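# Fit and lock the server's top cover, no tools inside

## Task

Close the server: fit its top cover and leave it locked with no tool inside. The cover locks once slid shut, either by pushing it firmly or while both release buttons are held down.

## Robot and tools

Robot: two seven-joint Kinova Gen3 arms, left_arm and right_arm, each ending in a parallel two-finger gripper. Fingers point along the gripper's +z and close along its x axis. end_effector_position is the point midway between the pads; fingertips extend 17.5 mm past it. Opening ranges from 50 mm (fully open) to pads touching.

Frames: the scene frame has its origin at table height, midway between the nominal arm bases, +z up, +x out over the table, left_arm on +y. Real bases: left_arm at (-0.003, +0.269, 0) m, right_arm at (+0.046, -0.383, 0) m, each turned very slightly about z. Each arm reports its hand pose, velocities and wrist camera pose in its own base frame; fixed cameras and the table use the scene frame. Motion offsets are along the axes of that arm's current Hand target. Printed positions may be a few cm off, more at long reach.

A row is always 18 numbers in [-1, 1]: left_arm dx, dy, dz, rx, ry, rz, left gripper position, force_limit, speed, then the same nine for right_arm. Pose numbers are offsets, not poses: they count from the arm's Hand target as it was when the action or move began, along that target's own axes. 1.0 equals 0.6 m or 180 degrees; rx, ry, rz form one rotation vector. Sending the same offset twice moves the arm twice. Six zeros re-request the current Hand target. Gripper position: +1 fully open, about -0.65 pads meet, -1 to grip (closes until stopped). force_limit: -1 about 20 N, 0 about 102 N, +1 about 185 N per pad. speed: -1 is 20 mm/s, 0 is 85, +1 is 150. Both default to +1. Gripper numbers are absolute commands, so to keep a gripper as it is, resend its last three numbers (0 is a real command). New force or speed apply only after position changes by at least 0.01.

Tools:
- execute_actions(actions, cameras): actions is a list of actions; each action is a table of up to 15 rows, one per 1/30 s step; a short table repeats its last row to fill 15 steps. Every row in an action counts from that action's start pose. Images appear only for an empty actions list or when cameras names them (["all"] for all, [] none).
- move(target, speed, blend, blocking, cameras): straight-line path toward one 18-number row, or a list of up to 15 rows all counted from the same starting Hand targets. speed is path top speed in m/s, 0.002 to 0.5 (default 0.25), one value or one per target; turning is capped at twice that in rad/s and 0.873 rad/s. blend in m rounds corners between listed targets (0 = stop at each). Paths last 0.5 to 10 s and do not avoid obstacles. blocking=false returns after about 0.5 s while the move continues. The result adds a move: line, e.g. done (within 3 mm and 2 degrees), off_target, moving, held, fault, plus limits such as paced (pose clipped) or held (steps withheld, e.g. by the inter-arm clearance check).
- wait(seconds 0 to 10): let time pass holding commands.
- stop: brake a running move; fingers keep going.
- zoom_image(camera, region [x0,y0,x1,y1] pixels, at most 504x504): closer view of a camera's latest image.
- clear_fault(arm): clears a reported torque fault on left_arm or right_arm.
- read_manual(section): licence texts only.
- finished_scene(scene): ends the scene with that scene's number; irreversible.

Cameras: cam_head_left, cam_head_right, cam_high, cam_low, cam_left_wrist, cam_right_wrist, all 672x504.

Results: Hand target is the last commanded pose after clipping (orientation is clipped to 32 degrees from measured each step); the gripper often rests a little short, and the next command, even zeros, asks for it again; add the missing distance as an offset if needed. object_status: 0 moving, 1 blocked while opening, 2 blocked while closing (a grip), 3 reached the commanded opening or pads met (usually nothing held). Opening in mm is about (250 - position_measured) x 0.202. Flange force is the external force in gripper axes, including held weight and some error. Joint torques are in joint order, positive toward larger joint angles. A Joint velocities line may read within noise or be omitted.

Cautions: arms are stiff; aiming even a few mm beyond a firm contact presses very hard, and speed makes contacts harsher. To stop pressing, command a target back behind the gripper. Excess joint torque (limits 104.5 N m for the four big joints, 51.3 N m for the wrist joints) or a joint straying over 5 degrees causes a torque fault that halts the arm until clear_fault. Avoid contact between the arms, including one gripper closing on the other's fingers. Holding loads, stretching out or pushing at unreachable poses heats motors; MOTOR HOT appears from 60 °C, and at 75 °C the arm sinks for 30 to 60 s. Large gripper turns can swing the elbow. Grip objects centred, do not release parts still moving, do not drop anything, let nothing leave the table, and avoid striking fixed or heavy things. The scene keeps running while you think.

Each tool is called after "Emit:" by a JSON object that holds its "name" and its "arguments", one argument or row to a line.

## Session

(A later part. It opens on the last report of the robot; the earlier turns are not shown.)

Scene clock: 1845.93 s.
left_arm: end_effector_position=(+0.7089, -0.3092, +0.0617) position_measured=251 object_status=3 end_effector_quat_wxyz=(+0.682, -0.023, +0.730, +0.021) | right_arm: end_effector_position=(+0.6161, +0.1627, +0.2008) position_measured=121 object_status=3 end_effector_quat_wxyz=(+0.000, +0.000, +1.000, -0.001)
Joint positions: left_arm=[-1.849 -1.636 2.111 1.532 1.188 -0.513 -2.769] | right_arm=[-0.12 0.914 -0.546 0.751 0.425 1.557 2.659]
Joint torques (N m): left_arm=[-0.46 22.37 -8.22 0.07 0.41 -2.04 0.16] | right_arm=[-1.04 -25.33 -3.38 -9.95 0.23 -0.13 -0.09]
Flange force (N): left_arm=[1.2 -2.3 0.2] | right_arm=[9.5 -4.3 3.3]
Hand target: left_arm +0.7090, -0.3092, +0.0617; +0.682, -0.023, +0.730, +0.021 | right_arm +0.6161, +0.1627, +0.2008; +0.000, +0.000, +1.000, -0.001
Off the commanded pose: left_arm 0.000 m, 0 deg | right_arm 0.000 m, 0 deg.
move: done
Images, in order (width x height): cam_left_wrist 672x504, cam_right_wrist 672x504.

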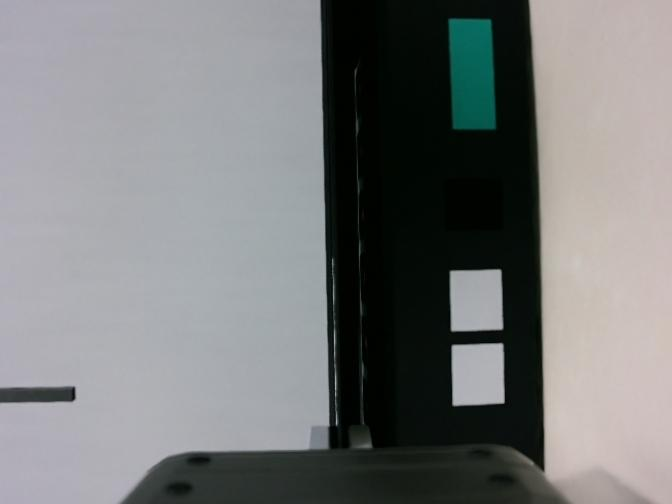

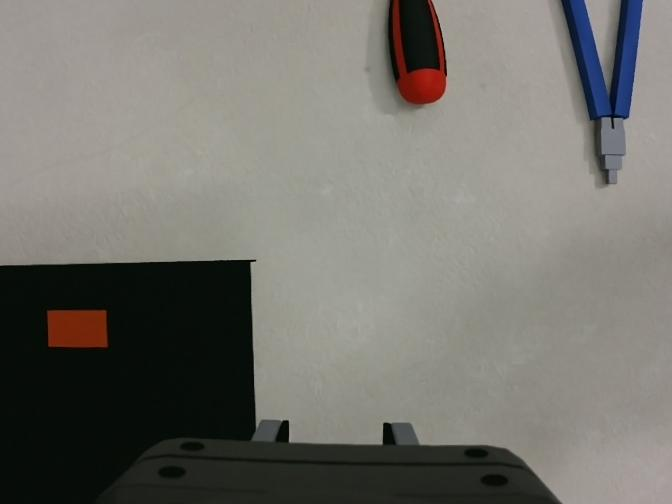

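Emit:
{"name": "move", "arguments": {
  "target": [-0.0003,0,0.0033,0,0,0,-1,1,-1,0,0,0,0,0,0,0.208,-0.6,-0.5],
  "speed": 0.03
}}

Emit:
{"name": "move", "arguments": {
  "target": [-0.0003,0,0.0033,0,0,0,-1,1,-1,0,0,0,0,0,0,0.208,-0.6,-0.5],
  "speed": 0.03,
  "cameras": ["cam_right_wrist","cam_left_wrist","cam_head_right","cam_low"]
}}

Emit:
{"name": "zoom_image", "arguments": {
  "camera": "cam_head_right",
  "region": [300, 170, 400, 270]
}}

Emit:
{"name": "zoom_image", "arguments": {
  "camera": "cam_head_right",
  "region": [400, 170, 500, 270]
}}

Emit:
{"name": "zoom_image", "arguments": {
  "camera": "cam_low",
  "region": [300, 230, 480, 310]
}}

Scene clock: 1871.50 s.
left_arm: end_effector_position=(+0.7109, -0.3091, +0.0617) position_measured=251 object_status=3 end_effector_quat_wxyz=(+0.682, -0.023, +0.730, +0.021) | right_arm: end_effector_position=(+0.6161, +0.1627, +0.2008) position_measured=121 object_status=3 end_effector_quat_wxyz=(+0.000, +0.000, +1.000, -0.001)
Joint positions: left_arm=[-1.853 -1.637 2.11 1.527 1.188 -0.512 -2.77] | right_arm=[-0.12 0.914 -0.546 0.751 0.425 1.557 2.659]
Joint torques (N m): left_arm=[-1.67 22.3 -8.5 0.18 0.42 -2 0.08] | right_arm=[-1.05 -25.32 -3.36 -10.07 0.22 -0.13 -0.08]
Flange force (N): left_arm=[1.1 -2.8 -2.3] | right_arm=[10.3 -4.5 3.6]
Hand target: left_arm +0.7109, -0.3090, +0.0617; +0.682, -0.023, +0.730, +0.021 | right_arm +0.6161, +0.1627, +0.2008; +0.000, +0.000, +1.000, -0.001
Off the commanded pose: left_arm 0.000 m, 0 deg | right_arm 0.000 m, 0 deg.
move: done

Scene clock: 1872.20 s.
left_arm: end_effector_position=(+0.7129, -0.3090, +0.0617) position_measured=251 object_status=3 end_effector_quat_wxyz=(+0.682, -0.023, +0.730, +0.021) | right_arm: end_effector_position=(+0.6161, +0.1627, +0.2008) position_measured=121 object_status=3 end_effector_quat_wxyz=(+0.000, +0.000, +1.000, -0.001)
Joint positions: left_arm=[-1.857 -1.637 2.109 1.521 1.188 -0.51 -2.772] | right_arm=[-0.12 0.914 -0.546 0.751 0.425 1.557 2.659]
Joint torques (N m): left_arm=[-15.03 23.16 -14.56 -8.87 -1.56 -1.59 0.06] | right_arm=[-1.1 -25.34 -3.4 -10 0.24 -0.16 -0.15]
Flange force (N): left_arm=[-2.6 5.8 -59.6] | right_arm=[9.6 -4.5 3.3]
Hand target: left_arm +0.7129, -0.3089, +0.0618; +0.682, -0.023, +0.730, +0.021 | right_arm +0.6161, +0.1627, +0.2008; +0.000, +0.000, +1.000, -0.001
Off the commanded pose: left_arm 0.000 m, 0 deg | right_arm 0.000 m, 0 deg.
move: done
Images, in order (width x height): cam_head_right 672x504, cam_low 672x504, cam_left_wrist 672x504, cam_right_wrist 672x504.

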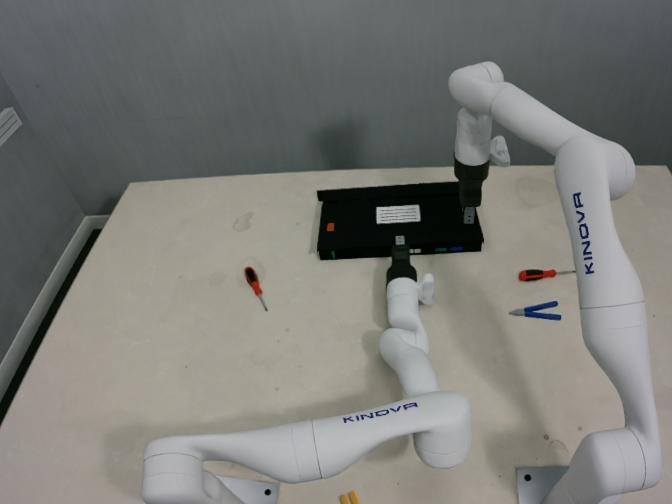

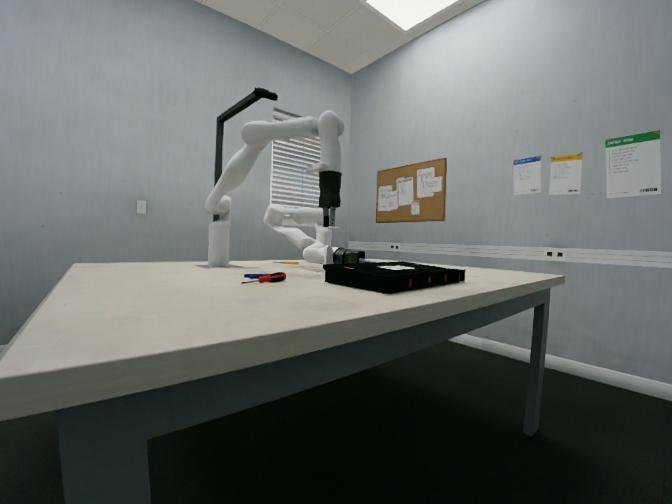

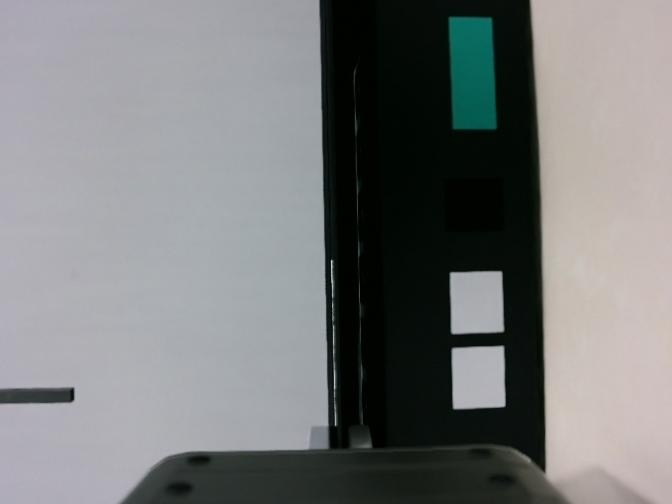

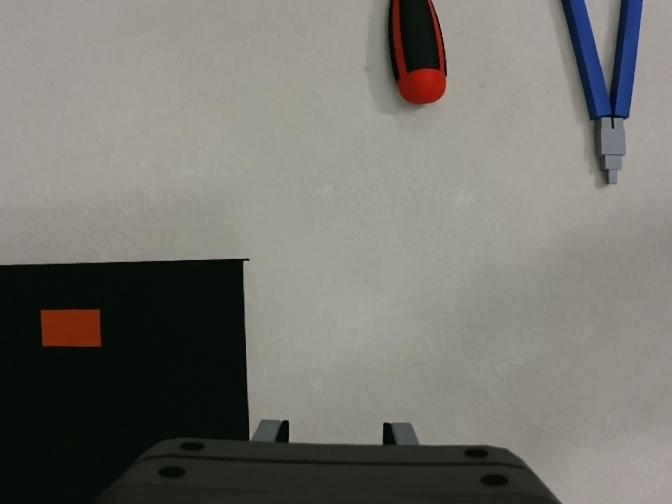

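Scaled by 5.040.

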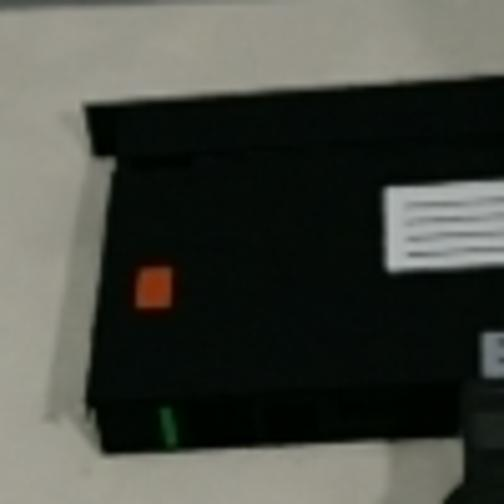

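Scaled by 5.040.

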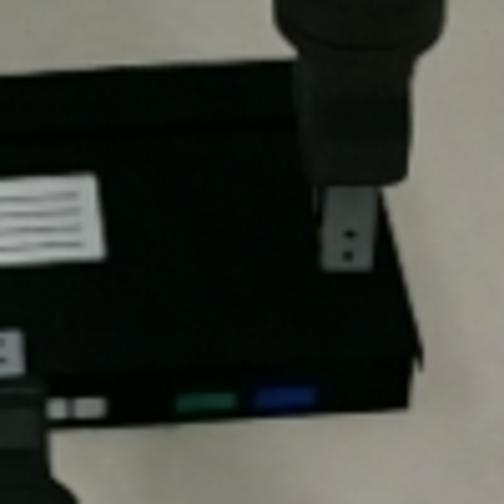

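Scaled by 2.800.

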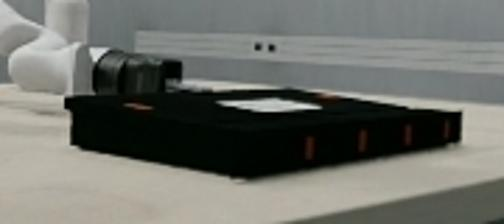

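Emit:
{"name": "move", "arguments": {
  "target": [-0.0023,0,-0.005,0,0,0,-1,1,-1,0,0,0,0,0,0,0.208,-0.6,-0.5],
  "speed": 0.03
}}

Emit:
{"name": "execute_actions", "arguments": {
  "actions": [
    [[0,0,0,0,0,0,-0.485,1,-1,0,0,0,0,0,0,0.208,-0.6,-0.5]]
  ],
  "cameras": ["cam_left_wrist","cam_head_right"]
}}

Emit:
{"name": "zoom_image", "arguments": {
  "camera": "cam_head_right",
  "region": [360, 200, 450, 290]
}}

Scene clock: 1918.17 s.
left_arm: end_effector_position=(+0.7101, -0.3091, +0.0633) position_measured=251 object_status=3 end_effector_quat_wxyz=(+0.682, -0.023, +0.730, +0.021) | right_arm: end_effector_position=(+0.6161, +0.1627, +0.2008) position_measured=121 object_status=3 end_effector_quat_wxyz=(+0.000, +0.000, +1.000, -0.001)
Joint positions: left_arm=[-1.85 -1.633 2.11 1.531 1.184 -0.511 -2.768] | right_arm=[-0.12 0.914 -0.546 0.751 0.425 1.557 2.659]
Joint torques (N m): left_arm=[-0.63 24.4 -10.79 1.92 1.31 -4.03 0.05] | right_arm=[-1.07 -25.31 -3.43 -10.02 0.22 -0.15 -0.09]
Flange force (N): left_arm=[5.9 -4.7 5.7] | right_arm=[10.0 -4.4 3.5]
Hand target: left_arm +0.7100, -0.3091, +0.0634; +0.682, -0.023, +0.730, +0.021 | right_arm +0.6161, +0.1627, +0.2008; +0.000, +0.000, +1.000, -0.001
Off the commanded pose: left_arm 0.000 m, 0 deg | right_arm 0.000 m, 0 deg.
move: done

Scene clock: 1918.87 s.
left_arm: end_effector_position=(+0.7100, -0.3091, +0.0633) position_measured=225 object_status=3 end_effector_quat_wxyz=(+0.682, -0.023, +0.730, +0.021) | right_arm: end_effector_position=(+0.6161, +0.1627, +0.2008) position_measured=121 object_status=3 end_effector_quat_wxyz=(+0.000, +0.000, +1.000, -0.001)
Joint positions: left_arm=[-1.85 -1.633 2.11 1.531 1.184 -0.511 -2.768] | right_arm=[-0.12 0.914 -0.546 0.751 0.425 1.557 2.659]
Joint torques (N m): left_arm=[-0.49 24.7 -11.65 1.3 1.03 -4.41 -0.22] | right_arm=[-1.1 -25.26 -3.39 -10.03 0.22 -0.13 -0.13]
Hand target: left_arm +0.7100, -0.3091, +0.0634; +0.682, -0.023, +0.730, +0.021 | right_arm +0.6161, +0.1627, +0.2008; +0.000, +0.000, +1.000, -0.001
Off the commanded pose: left_arm 0.000 m, 0 deg | right_arm 0.000 m, 0 deg.
Images, in order (width x height): cam_head_right 672x504, cam_left_wrist 672x504.

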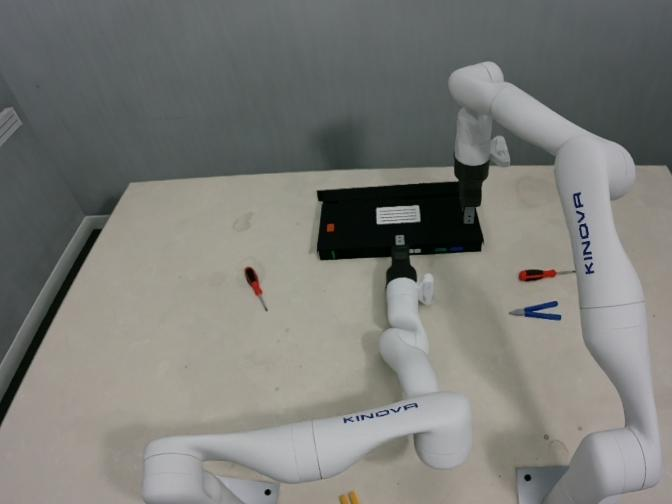

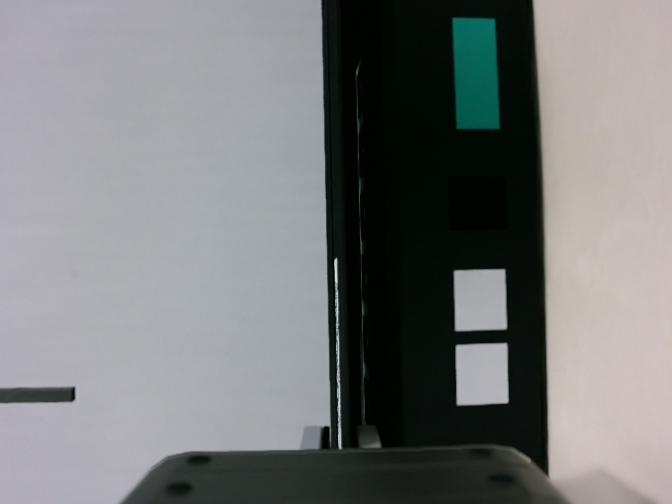

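Scaled by 5.600.

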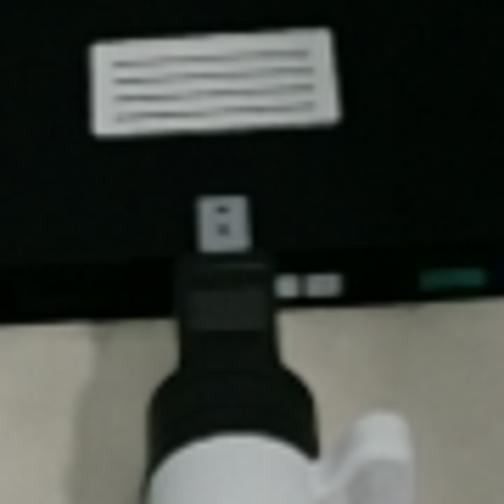

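Emit:
{"name": "move", "arguments": {
  "target": [0.0019,0,-0.0283,0,0,0,-0.485,1,-1,0,0,0,0,0,0,0.208,-0.6,-0.5],
  "speed": 0.04,
  "cameras": ["cam_left_wrist","cam_right_wrist"]
}}

Emit:
{"name": "move", "arguments": {
  "target": [0.0083,0,0.0006,0,0,0,-0.485,1,-1,0,0,0,0,0,0,0.208,-0.6,-0.5],
  "speed": 0.02,
  "cameras": ["cam_left_wrist","cam_right_wrist","cam_head_right"]
}}

Scene clock: 1930.27 s.
left_arm: end_effector_position=(+0.6931, -0.3102, +0.0634) position_measured=225 object_status=3 end_effector_quat_wxyz=(+0.682, -0.023, +0.730, +0.021) | right_arm: end_effector_position=(+0.6161, +0.1627, +0.2008) position_measured=121 object_status=3 end_effector_quat_wxyz=(+0.000, +0.000, +1.000, -0.001)
Joint positions: left_arm=[-1.814 -1.628 2.121 1.576 1.185 -0.524 -2.753] | right_arm=[-0.12 0.914 -0.546 0.751 0.425 1.557 2.659]
Joint torques (N m): left_arm=[-0.44 24.17 -11.58 1.44 1.04 -4.49 -0.23] | right_arm=[-1.08 -25.33 -3.45 -10.01 0.25 -0.17 -0.16]
Flange force (N): left_arm=[6.4 -3.3 3.7] | right_arm=[9.6 -4.5 3.3]
Hand target: left_arm +0.6930, -0.3102, +0.0634; +0.682, -0.023, +0.730, +0.021 | right_arm +0.6161, +0.1627, +0.2008; +0.000, +0.000, +1.000, -0.001
Off the commanded pose: left_arm 0.000 m, 0 deg | right_arm 0.000 m, 0 deg.
move: done
Images, in order (width x height): cam_left_wrist 672x504, cam_right_wrist 672x504.

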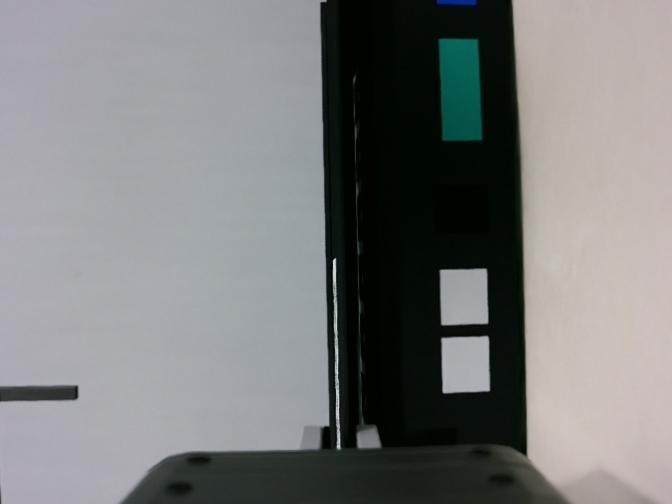

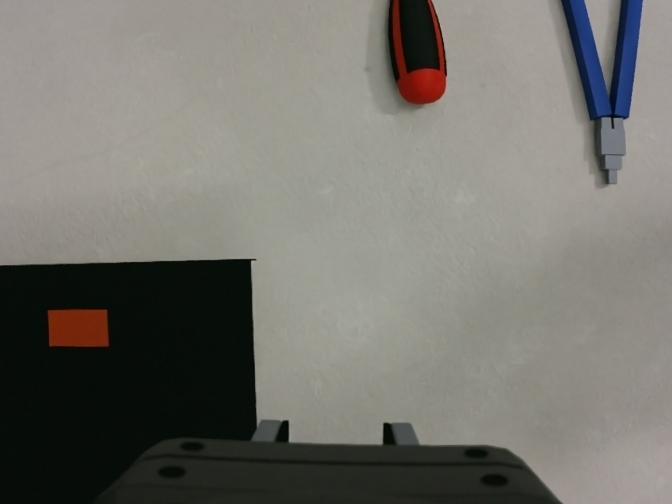

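Scene clock: 1931.00 s.
left_arm: end_effector_position=(+0.6931, -0.3102, +0.0584) position_measured=225 object_status=3 end_effector_quat_wxyz=(+0.682, -0.023, +0.730, +0.021) | right_arm: end_effector_position=(+0.6161, +0.1627, +0.2008) position_measured=121 object_status=3 end_effector_quat_wxyz=(+0.000, +0.000, +1.000, -0.001)
Joint positions: left_arm=[-1.815 -1.638 2.123 1.569 1.197 -0.526 -2.758] | right_arm=[-0.12 0.914 -0.546 0.751 0.425 1.557 2.659]
Joint torques (N m): left_arm=[-0.95 24.28 -12.02 1.36 1.07 -4.54 -0.09] | right_arm=[-1.08 -25.31 -3.35 -10.02 0.22 -0.15 -0.07]
Flange force (N): left_arm=[6.5 -3.2 2.1] | right_arm=[10.1 -4.5 3.5]
Hand target: left_arm +0.6931, -0.3102, +0.0584; +0.682, -0.023, +0.730, +0.021 | right_arm +0.6161, +0.1627, +0.2008; +0.000, +0.000, +1.000, -0.001
Off the commanded pose: left_arm 0.000 m, 0 deg | right_arm 0.000 m, 0 deg.
move: done
Images, in order (width x height): cam_head_right 672x504, cam_left_wrist 672x504, cam_right_wrist 672x504.

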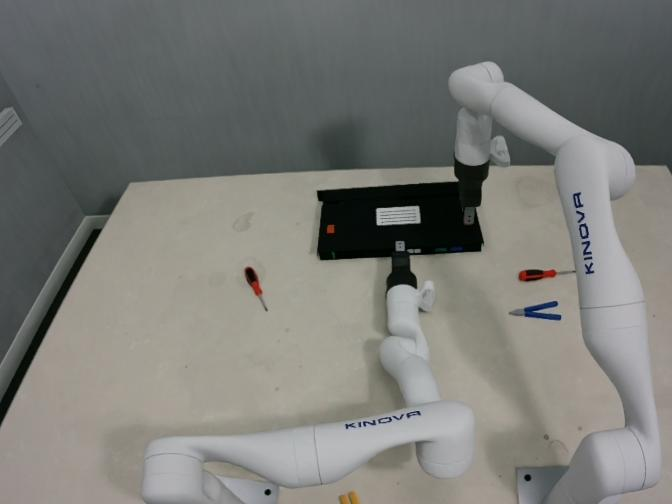

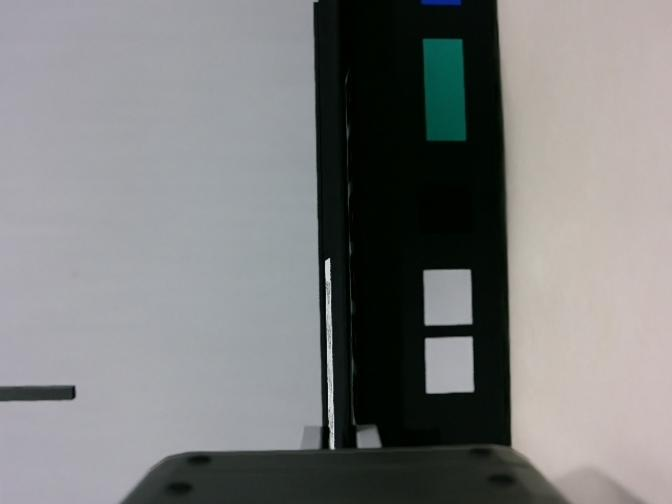

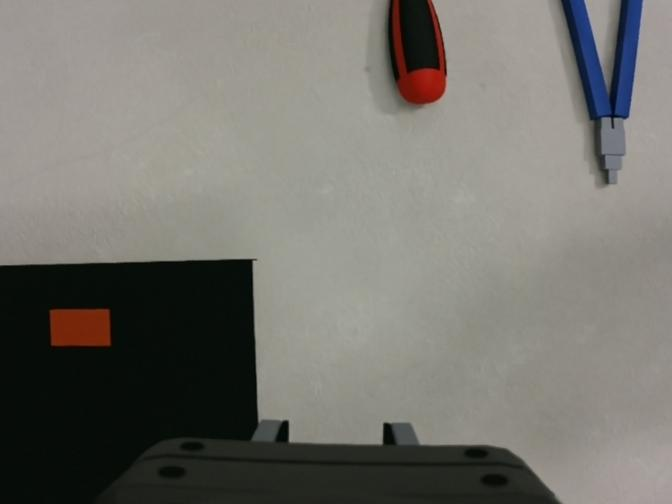

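Emit:
{"name": "move", "arguments": {
  "target": [0.005,0,0.0003,0,0,0,-0.485,1,-1,0,0,0,0,0,0,0.208,-0.6,-0.5],
  "speed": 0.02,
  "cameras": ["cam_left_wrist"]
}}

Emit:
{"name": "move", "arguments": {
  "target": [0.005,0,0.0003,0,0,0,-0.485,1,-1,0,0,0,0,0,0,0.208,-0.6,-0.5],
  "speed": 0.02,
  "cameras": ["cam_left_wrist"]
}}

Scene clock: 1941.80 s.
left_arm: end_effector_position=(+0.6930, -0.3102, +0.0554) position_measured=225 object_status=3 end_effector_quat_wxyz=(+0.682, -0.023, +0.730, +0.021) | right_arm: end_effector_position=(+0.6161, +0.1627, +0.2008) position_measured=121 object_status=3 end_effector_quat_wxyz=(+0.000, +0.000, +1.000, -0.001)
Joint positions: left_arm=[-1.816 -1.644 2.125 1.564 1.205 -0.527 -2.761] | right_arm=[-0.12 0.914 -0.546 0.751 0.425 1.557 2.659]
Joint torques (N m): left_arm=[-1.04 24.37 -12.03 1.68 1 -4.51 -0.21] | right_arm=[-1 -25.26 -3.43 -10.02 0.24 -0.16 -0.08]
Flange force (N): left_arm=[7.1 -3.5 2.4] | right_arm=[10.0 -4.3 3.4]
Hand target: left_arm +0.6930, -0.3102, +0.0554; +0.682, -0.023, +0.730, +0.021 | right_arm +0.6161, +0.1627, +0.2008; +0.000, +0.000, +1.000, -0.001
Off the commanded pose: left_arm 0.000 m, 0 deg | right_arm 0.000 m, 0 deg.
move: done
Images, in order (width x height): cam_left_wrist 672x504.

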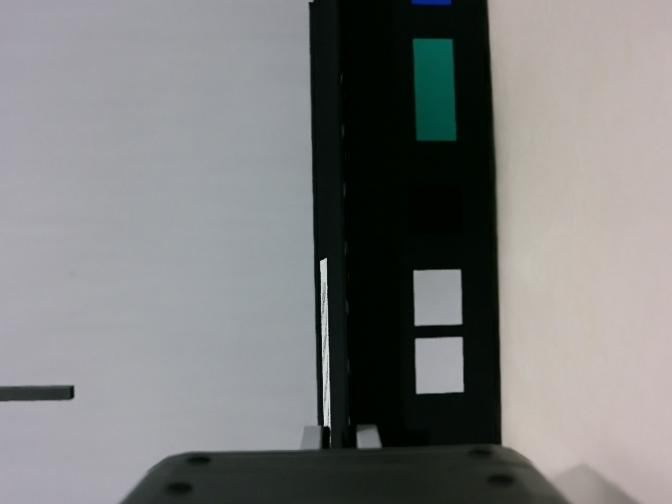

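Scene clock: 1942.50 s.
left_arm: end_effector_position=(+0.6930, -0.3102, +0.0525) position_measured=225 object_status=3 end_effector_quat_wxyz=(+0.682, -0.023, +0.730, +0.021) | right_arm: end_effector_position=(+0.6161, +0.1627, +0.2008) position_measured=121 object_status=3 end_effector_quat_wxyz=(+0.000, +0.000, +1.000, -0.001)
Joint positions: left_arm=[-1.817 -1.65 2.126 1.559 1.212 -0.528 -2.764] | right_arm=[-0.12 0.914 -0.546 0.751 0.425 1.557 2.659]
Joint torques (N m): left_arm=[-0.41 22.33 -9.61 1.39 0.78 -3.32 -0.18] | right_arm=[-1.02 -25.29 -3.34 -9.98 0.26 -0.16 -0.09]
Flange force (N): left_arm=[2.3 -2.2 2.8] | right_arm=[9.7 -4.3 3.3]
Hand target: left_arm +0.6930, -0.3102, +0.0524; +0.682, -0.023, +0.730, +0.021 | right_arm +0.6161, +0.1627, +0.2008; +0.000, +0.000, +1.000, -0.001
Off the commanded pose: left_arm 0.000 m, 0 deg | right_arm 0.000 m, 0 deg.
move: done
Images, in order (width x height): cam_left_wrist 672x504.

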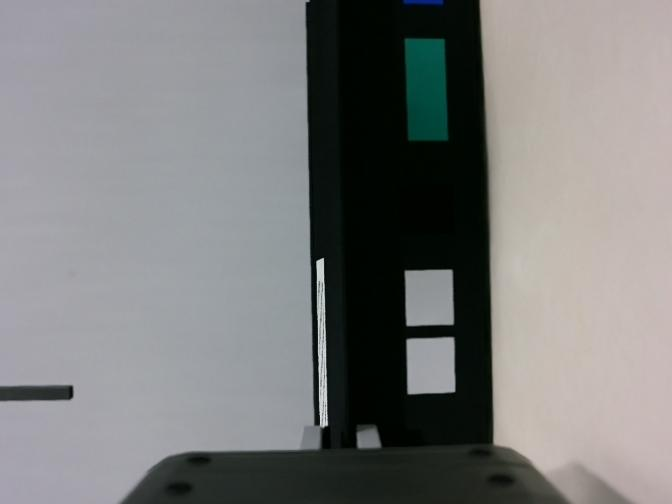

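Emit:
{"name": "move", "arguments": {
  "target": [0.003,0,-0.06,0,0,0,-0.485,1,-1,0,0,0,0,0,0,0.208,-0.6,-0.5],
  "speed": 0.06,
  "cameras": ["cam_left_wrist","cam_right_wrist","cam_low","cam_head_right"]
}}

Emit:
{"name": "zoom_image", "arguments": {
  "camera": "cam_low",
  "region": [300, 230, 480, 310]
}}

Emit:
{"name": "zoom_image", "arguments": {
  "camera": "cam_head_right",
  "region": [300, 170, 400, 270]
}}

Emit:
{"name": "zoom_image", "arguments": {
  "camera": "cam_left_wrist",
  "region": [250, 0, 560, 250]
}}

Scene clock: 1971.23 s.
left_arm: end_effector_position=(+0.6571, -0.3124, +0.0530) position_measured=225 object_status=3 end_effector_quat_wxyz=(+0.682, -0.023, +0.730, +0.021) | right_arm: end_effector_position=(+0.6161, +0.1627, +0.2008) position_measured=121 object_status=3 end_effector_quat_wxyz=(+0.000, +0.000, +1.000, -0.001)
Joint positions: left_arm=[-1.739 -1.64 2.15 1.648 1.226 -0.55 -2.742] | right_arm=[-0.12 0.914 -0.546 0.751 0.425 1.557 2.659]
Joint torques (N m): left_arm=[-0.62 21.37 -9.53 1.98 0.77 -3.3 -0.18] | right_arm=[-1.07 -25.31 -3.36 -10.03 0.2 -0.14 -0.16]
Flange force (N): left_arm=[2.8 -3.0 2.4] | right_arm=[9.9 -4.6 3.5]
Hand target: left_arm +0.6570, -0.3124, +0.0530; +0.682, -0.023, +0.730, +0.021 | right_arm +0.6161, +0.1627, +0.2008; +0.000, +0.000, +1.000, -0.001
Off the commanded pose: left_arm 0.000 m, 0 deg | right_arm 0.000 m, 0 deg.
move: done
Images, in order (width x height): cam_head_right 672x504, cam_low 672x504, cam_left_wrist 672x504, cam_right_wrist 672x504.

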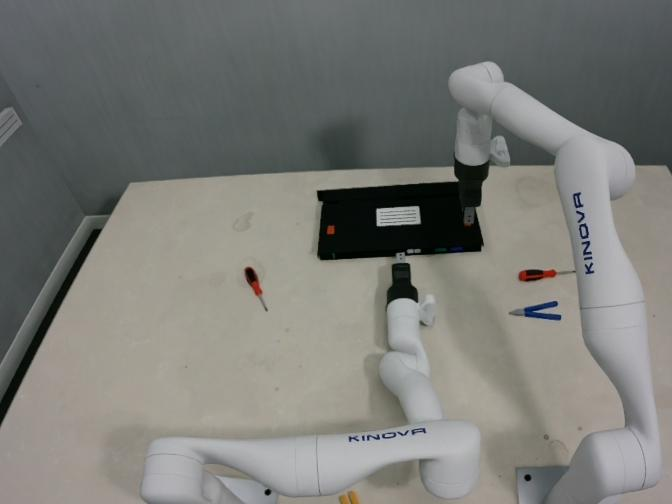

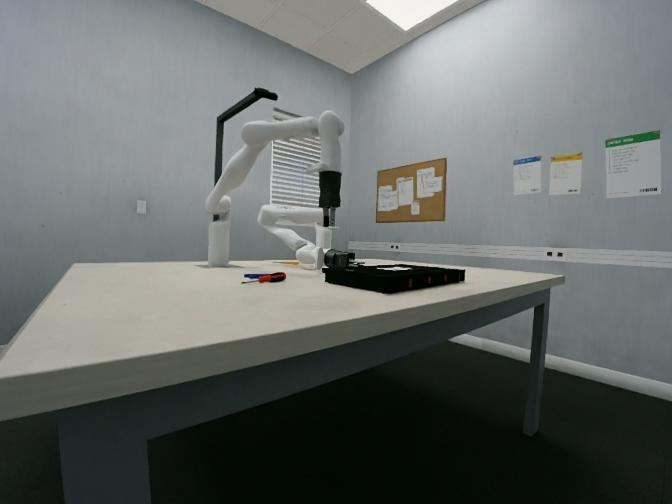

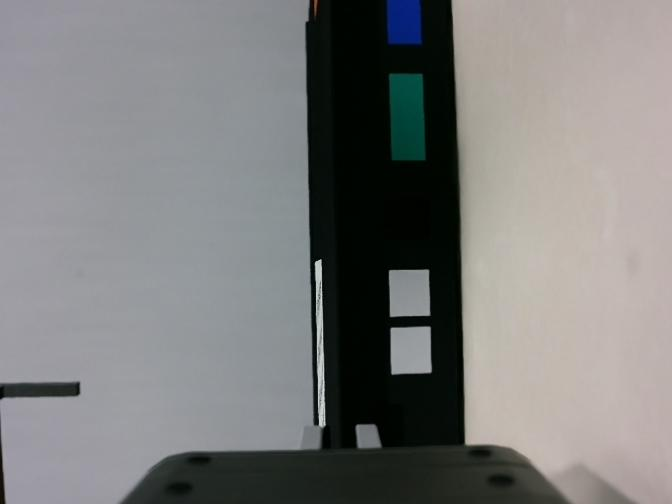

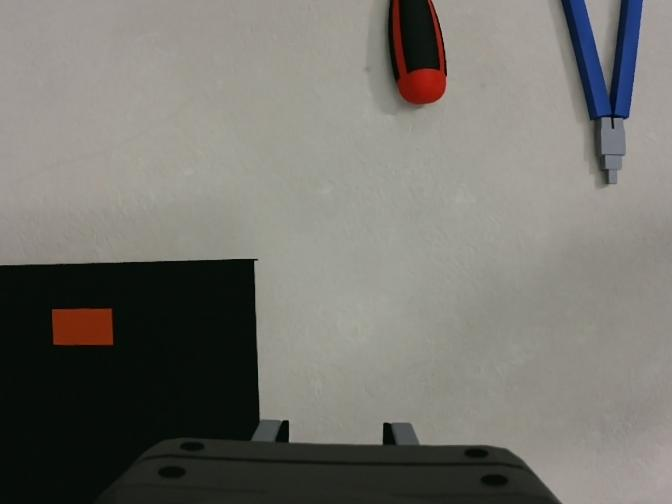

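Scaled by 2.800.

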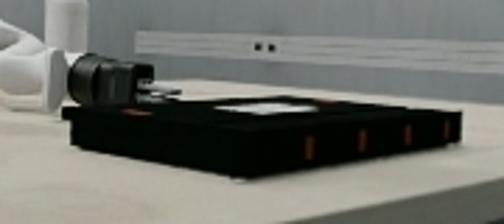

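Scaled by 5.040.

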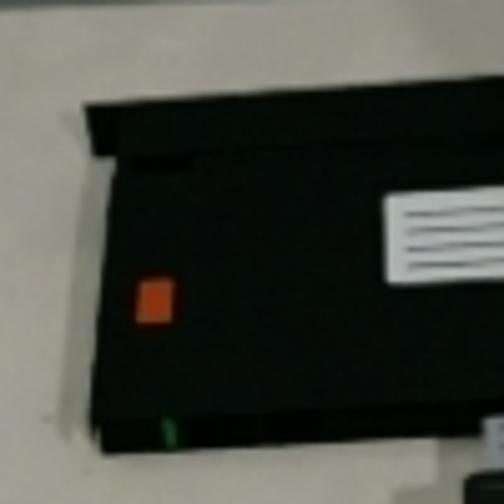

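Scaled by 1.626.

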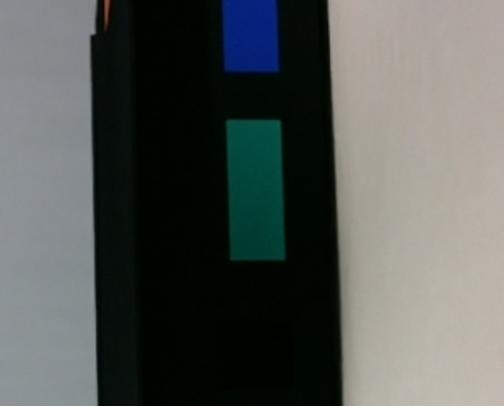

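Emit:
{"name": "execute_actions", "arguments": {
  "actions": [
    [[0,0,0,0,0,0,-1,-0.5,0,0,0,0,0,0,0,0.208,-0.6,-0.5]]
  ]
}}

Emit:
{"name": "move", "arguments": {
  "target": [0,0,0.045,0,-0.0217,0,-1,-0.5,0,0,0,0,0,0,0,0.208,-0.6,-0.5],
  "speed": 0.06,
  "cameras": ["cam_left_wrist","cam_right_wrist"]
}}

Emit:
{"name": "move", "arguments": {
  "target": [0,0,0.01,0,0,0,-1,-0.5,0,0,0,0,0,0,0,0.208,-0.6,-0.5],
  "speed": 0.03,
  "cameras": ["cam_right_wrist"]
}}

Scene clock: 1990.57 s.
left_arm: end_effector_position=(+0.6570, -0.3124, +0.0530) position_measured=252 object_status=3 end_effector_quat_wxyz=(+0.682, -0.023, +0.730, +0.021) | right_arm: end_effector_position=(+0.6161, +0.1627, +0.2008) position_measured=121 object_status=3 end_effector_quat_wxyz=(+0.000, +0.000, +1.000, -0.001)
Joint positions: left_arm=[-1.739 -1.64 2.15 1.648 1.226 -0.55 -2.742] | right_arm=[-0.12 0.914 -0.546 0.751 0.425 1.557 2.659]
Joint torques (N m): left_arm=[-0.38 21.38 -9.48 1.82 0.77 -3.26 -0.16] | right_arm=[-1.06 -25.31 -3.4 -10.03 0.27 -0.11 -0.16]
Hand target: left_arm +0.6570, -0.3124, +0.0530; +0.682, -0.023, +0.730, +0.021 | right_arm +0.6161, +0.1627, +0.2008; +0.000, +0.000, +1.000, -0.001
Off the commanded pose: left_arm 0.000 m, 0 deg | right_arm 0.000 m, 0 deg.

Scene clock: 1991.57 s.
left_arm: end_effector_position=(+0.6839, -0.3108, +0.0512) position_measured=252 object_status=3 end_effector_quat_wxyz=(+0.707, -0.023, +0.707, +0.021) | right_arm: end_effector_position=(+0.6161, +0.1627, +0.2008) position_measured=121 object_status=3 end_effector_quat_wxyz=(+0.000, +0.000, +1.000, -0.001)
Joint positions: left_arm=[-1.792 -1.709 2.125 1.545 1.325 -0.588 -2.808] | right_arm=[-0.12 0.914 -0.546 0.751 0.425 1.557 2.659]
Joint torques (N m): left_arm=[-1.05 22.3 -10.08 1.88 0.63 -3.43 -0.11] | right_arm=[-1.11 -25.37 -3.39 -10.01 0.28 -0.14 -0.12]
Flange force (N): left_arm=[2.7 -0.6 0.4] | right_arm=[9.8 -4.5 3.5]
Hand target: left_arm +0.6839, -0.3108, +0.0512; +0.707, -0.023, +0.707, +0.021 | right_arm +0.6161, +0.1627, +0.2008; +0.000, +0.000, +1.000, -0.001
Off the commanded pose: left_arm 0.000 m, 0 deg | right_arm 0.000 m, 0 deg.
move: done
Images, in order (width x height): cam_left_wrist 672x504, cam_right_wrist 672x504.

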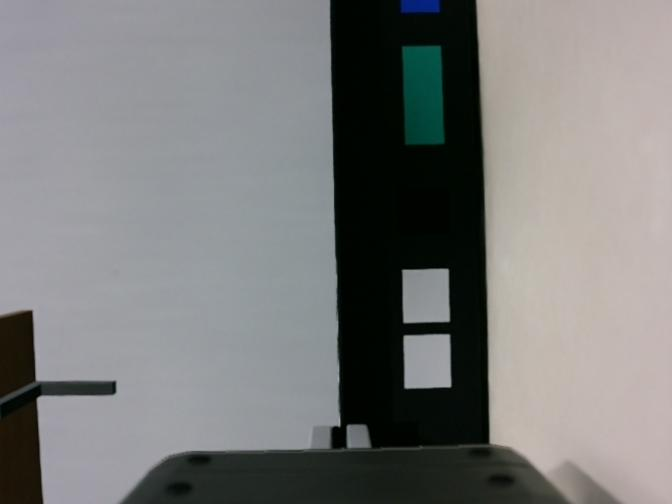

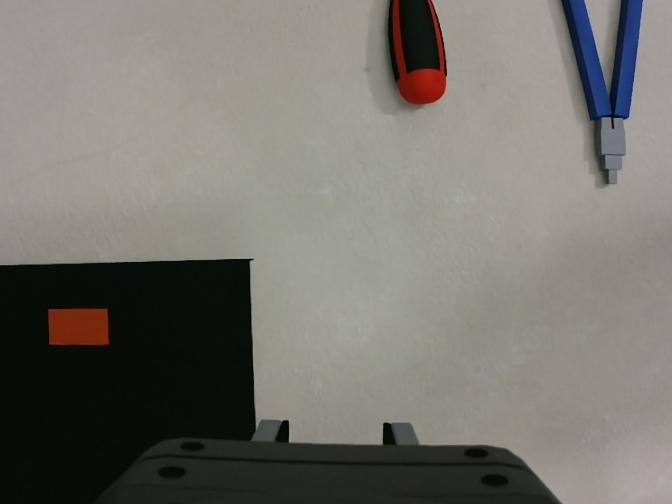

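Scene clock: 1992.30 s.
left_arm: end_effector_position=(+0.6899, -0.3104, +0.0512) position_measured=252 object_status=3 end_effector_quat_wxyz=(+0.707, -0.023, +0.707, +0.021) | right_arm: end_effector_position=(+0.6161, +0.1627, +0.2008) position_measured=121 object_status=3 end_effector_quat_wxyz=(+0.000, +0.000, +1.000, -0.001)
Joint positions: left_arm=[-1.805 -1.71 2.121 1.53 1.323 -0.585 -2.813] | right_arm=[-0.12 0.914 -0.546 0.751 0.425 1.557 2.659]
Joint torques (N m): left_arm=[-4.54 22.18 -11.21 -0.61 0.01 -2.86 -0.2] | right_arm=[-1.08 -25.36 -3.39 -9.98 0.25 -0.12 -0.12]
Flange force (N): left_arm=[-0.9 2.7 -14.9] | right_arm=[9.6 -4.4 3.4]
Hand target: left_arm +0.6899, -0.3104, +0.0512; +0.707, -0.023, +0.707, +0.021 | right_arm +0.6161, +0.1627, +0.2008; +0.000, +0.000, +1.000, -0.001
Off the commanded pose: left_arm 0.000 m, 0 deg | right_arm 0.000 m, 0 deg.
move: done
Images, in order (width x height): cam_right_wrist 672x504.

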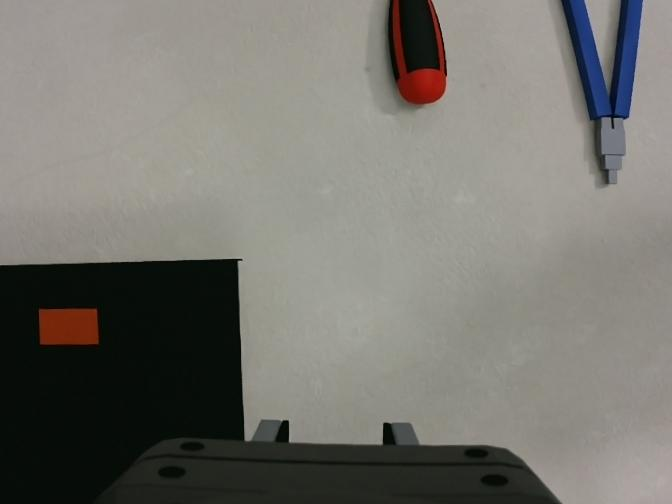

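Emit:
{"name": "move", "arguments": {
  "target": [0,0,0.004,0,0,0,-1,-0.5,0,0,0,0,0,0,0,0.208,-0.6,-0.5],
  "speed": 0.03
}}

Emit:
{"name": "move", "arguments": {
  "target": [0,0,0.004,0,0,0,-1,-0.5,0,0,0,0,0,0,0,0.208,-0.6,-0.5],
  "speed": 0.03,
  "cameras": ["cam_right_wrist","cam_head_right","cam_left_wrist","cam_high"]
}}

Emit:
{"name": "zoom_image", "arguments": {
  "camera": "cam_head_right",
  "region": [300, 170, 400, 270]
}}

Emit:
{"name": "zoom_image", "arguments": {
  "camera": "cam_right_wrist",
  "region": [150, 220, 300, 320]
}}

Scene clock: 2005.30 s.
left_arm: end_effector_position=(+0.6923, -0.3102, +0.0512) position_measured=252 object_status=3 end_effector_quat_wxyz=(+0.707, -0.023, +0.707, +0.021) | right_arm: end_effector_position=(+0.6161, +0.1627, +0.2008) position_measured=121 object_status=3 end_effector_quat_wxyz=(+0.000, +0.000, +1.000, -0.001)
Joint positions: left_arm=[-1.811 -1.711 2.119 1.523 1.323 -0.584 -2.815] | right_arm=[-0.12 0.914 -0.546 0.751 0.425 1.557 2.659]
Joint torques (N m): left_arm=[-5.09 22.29 -11.34 -0.94 -0.18 -2.67 -0.22] | right_arm=[-1.08 -25.23 -3.48 -10.02 0.25 -0.18 -0.11]
Flange force (N): left_arm=[-0.9 2.8 -17.1] | right_arm=[10.1 -4.5 3.3]
Hand target: left_arm +0.6923, -0.3102, +0.0512; +0.707, -0.023, +0.707, +0.021 | right_arm +0.6161, +0.1627, +0.2008; +0.000, +0.000, +1.000, -0.001
Off the commanded pose: left_arm 0.000 m, 0 deg | right_arm 0.000 m, 0 deg.
move: done

Scene clock: 2006.00 s.
left_arm: end_effector_position=(+0.6947, -0.3101, +0.0512) position_measured=252 object_status=3 end_effector_quat_wxyz=(+0.707, -0.023, +0.707, +0.021) | right_arm: end_effector_position=(+0.6161, +0.1627, +0.2008) position_measured=121 object_status=3 end_effector_quat_wxyz=(+0.000, +0.000, +1.000, -0.001)
Joint positions: left_arm=[-1.816 -1.711 2.117 1.517 1.322 -0.582 -2.817] | right_arm=[-0.12 0.914 -0.546 0.751 0.425 1.557 2.659]
Joint torques (N m): left_arm=[-1.87 22.35 -10.02 1.48 0.59 -3.24 -0.19] | right_arm=[-1.12 -25.3 -3.4 -10.09 0.23 -0.1 -0.11]
Flange force (N): left_arm=[1.4 0.3 -2.3] | right_arm=[10.6 -4.7 3.8]
Hand target: left_arm +0.6947, -0.3101, +0.0512; +0.707, -0.023, +0.707, +0.021 | right_arm +0.6161, +0.1627, +0.2008; +0.000, +0.000, +1.000, -0.001
Off the commanded pose: left_arm 0.000 m, 0 deg | right_arm 0.000 m, 0 deg.
move: done
Images, in order (width x height): cam_head_right 672x504, cam_high 672x504, cam_left_wrist 672x504, cam_right_wrist 672x504.

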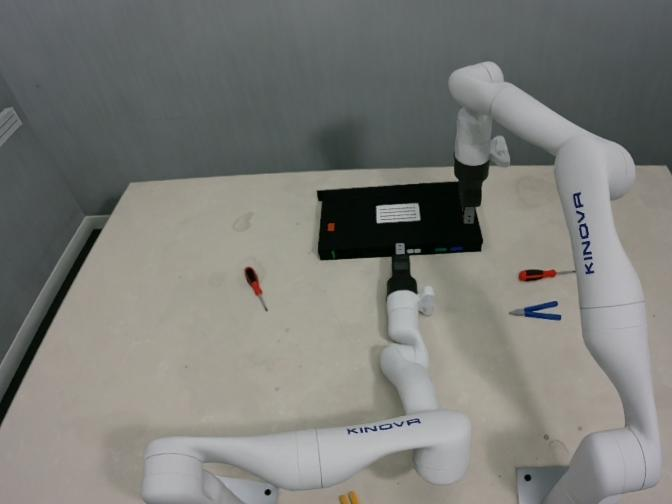

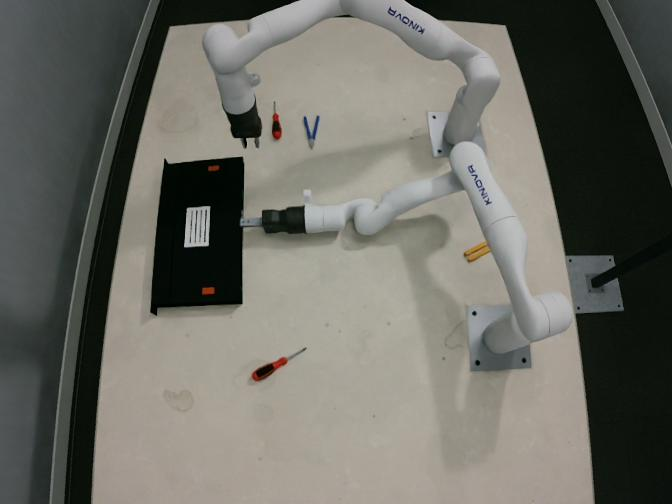

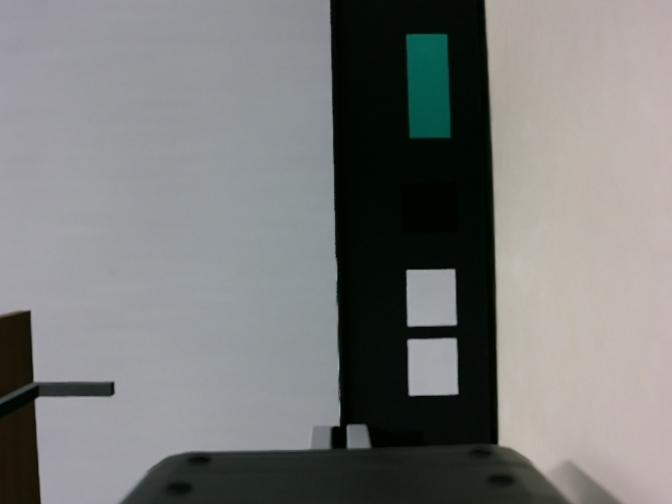

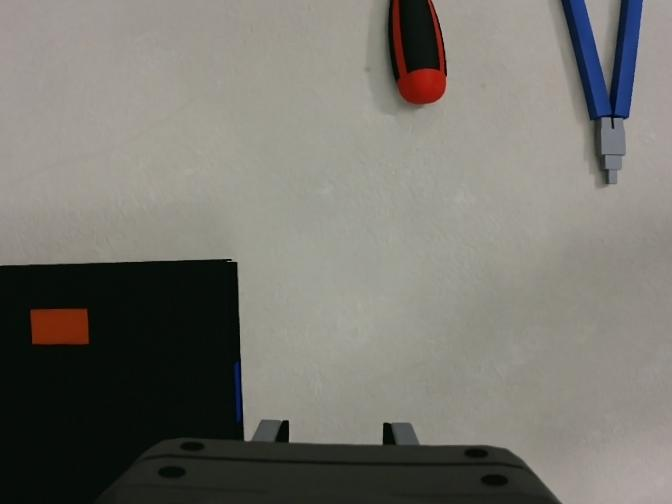

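Scaled by 5.040.

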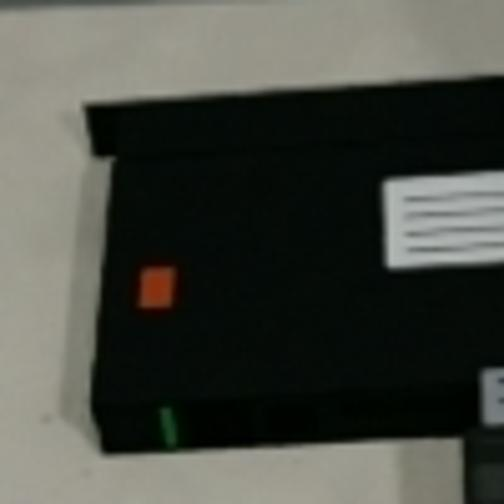

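Scaled by 3.360.

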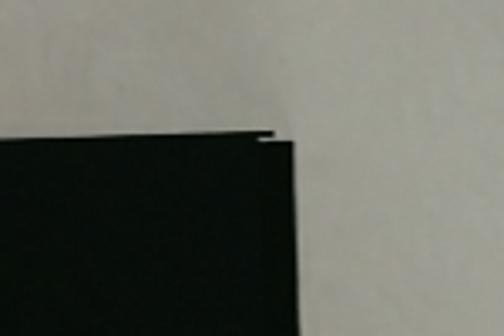

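Emit:
{"name": "move", "arguments": {
  "target": [
    [0,0,-0.006,0,0,0,-1,-0.5,0,0,0,0,0,0,0,0.208,-0.6,-0.5],
    [-0.0075,0,-0.006,0,0,0,-1,-0.5,0,0,0,0,0,0,0,0.208,-0.6,-0.5],
    [-0.0075,0,0.004,0,0,0,-1,-0.5,0,0,0,0,0,0,0,0.208,-0.6,-0.5]
  ],
  "speed": 0.04,
  "cameras": ["cam_right_wrist"]
}}

Emit:
{"name": "move", "arguments": {
  "target": [0,0,0.005,0,0,0,-1,-0.5,0,0,0,0,0,0,0,0.208,-0.6,-0.5],
  "speed": 0.03,
  "cameras": ["cam_right_wrist","cam_left_wrist"]
}}

Scene clock: 2029.03 s.
left_arm: end_effector_position=(+0.6970, -0.3100, +0.0557) position_measured=252 object_status=3 end_effector_quat_wxyz=(+0.707, -0.023, +0.707, +0.021) | right_arm: end_effector_position=(+0.6161, +0.1627, +0.2008) position_measured=121 object_status=3 end_effector_quat_wxyz=(+0.000, +0.000, +1.000, -0.001)
Joint positions: left_arm=[-1.819 -1.703 2.112 1.519 1.311 -0.578 -2.814] | right_arm=[-0.12 0.914 -0.546 0.751 0.425 1.557 2.659]
Joint torques (N m): left_arm=[-8.81 21.36 -11.45 -5.52 -1.55 -1.15 0.05] | right_arm=[-1.02 -25.3 -3.37 -9.98 0.26 -0.09 -0.09]
Flange force (N): left_arm=[-7.2 6.4 -38.1] | right_arm=[9.8 -4.3 3.5]
Hand target: left_arm +0.6971, -0.3099, +0.0557; +0.707, -0.023, +0.707, +0.021 | right_arm +0.6161, +0.1627, +0.2008; +0.000, +0.000, +1.000, -0.001
Off the commanded pose: left_arm 0.000 m, 0 deg | right_arm 0.000 m, 0 deg.
move: done
Images, in order (width x height): cam_right_wrist 672x504.

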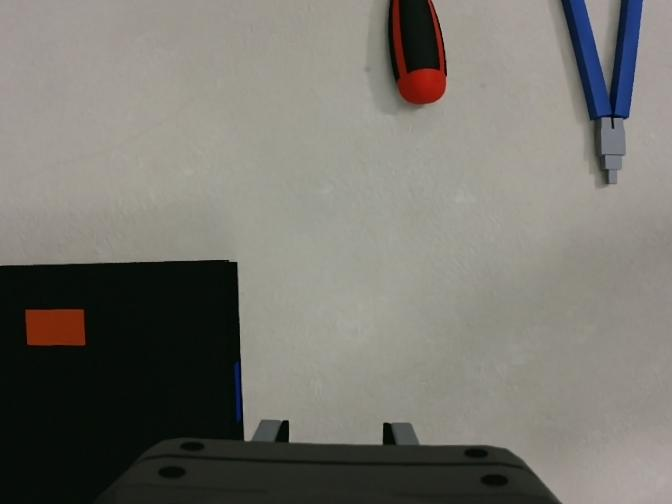

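Scene clock: 2029.73 s.
left_arm: end_effector_position=(+0.7002, -0.3098, +0.0557) position_measured=252 object_status=3 end_effector_quat_wxyz=(+0.707, -0.023, +0.707, +0.021) | right_arm: end_effector_position=(+0.6161, +0.1627, +0.2008) position_measured=121 object_status=3 end_effector_quat_wxyz=(+0.000, +0.000, +1.000, -0.001)
Joint positions: left_arm=[-1.826 -1.704 2.11 1.511 1.311 -0.576 -2.816] | right_arm=[-0.12 0.914 -0.546 0.751 0.425 1.557 2.659]
Joint torques (N m): left_arm=[-15.26 20.97 -13.28 -6.88 -1.83 -0.34 0.04] | right_arm=[-1.11 -25.31 -3.4 -10.02 0.21 -0.14 -0.12]
Flange force (N): left_arm=[-10.3 7.0 -57.7] | right_arm=[10.0 -4.6 3.5]
Hand target: left_arm +0.7001, -0.3097, +0.0557; +0.707, -0.023, +0.707, +0.021 | right_arm +0.6161, +0.1627, +0.2008; +0.000, +0.000, +1.000, -0.001
Off the commanded pose: left_arm 0.000 m, 0 deg | right_arm 0.000 m, 0 deg.
move: done
Images, in order (width x height): cam_left_wrist 672x504, cam_right_wrist 672x504.

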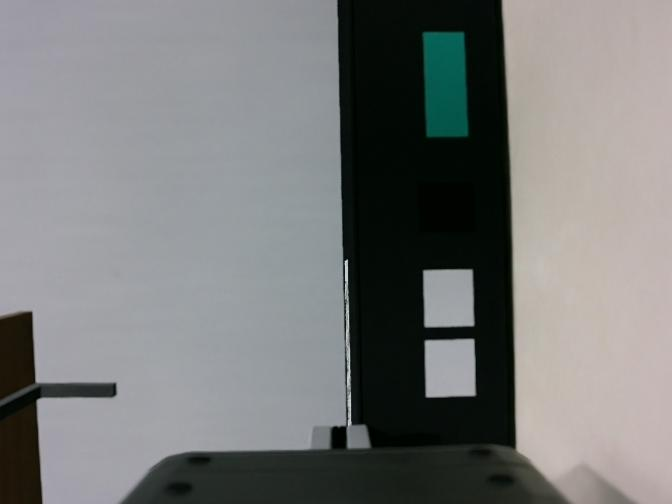

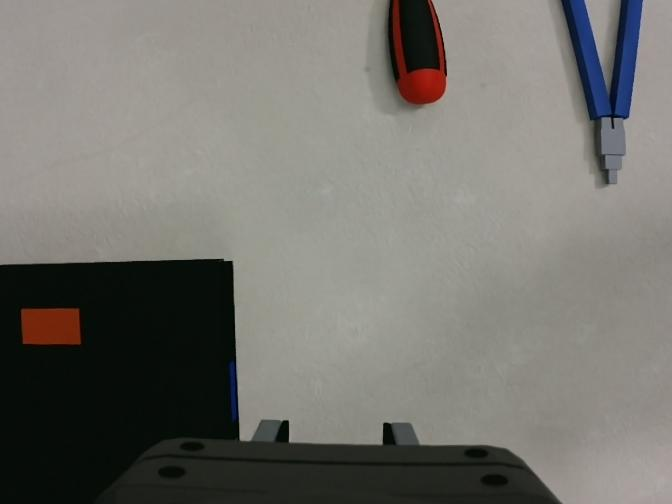

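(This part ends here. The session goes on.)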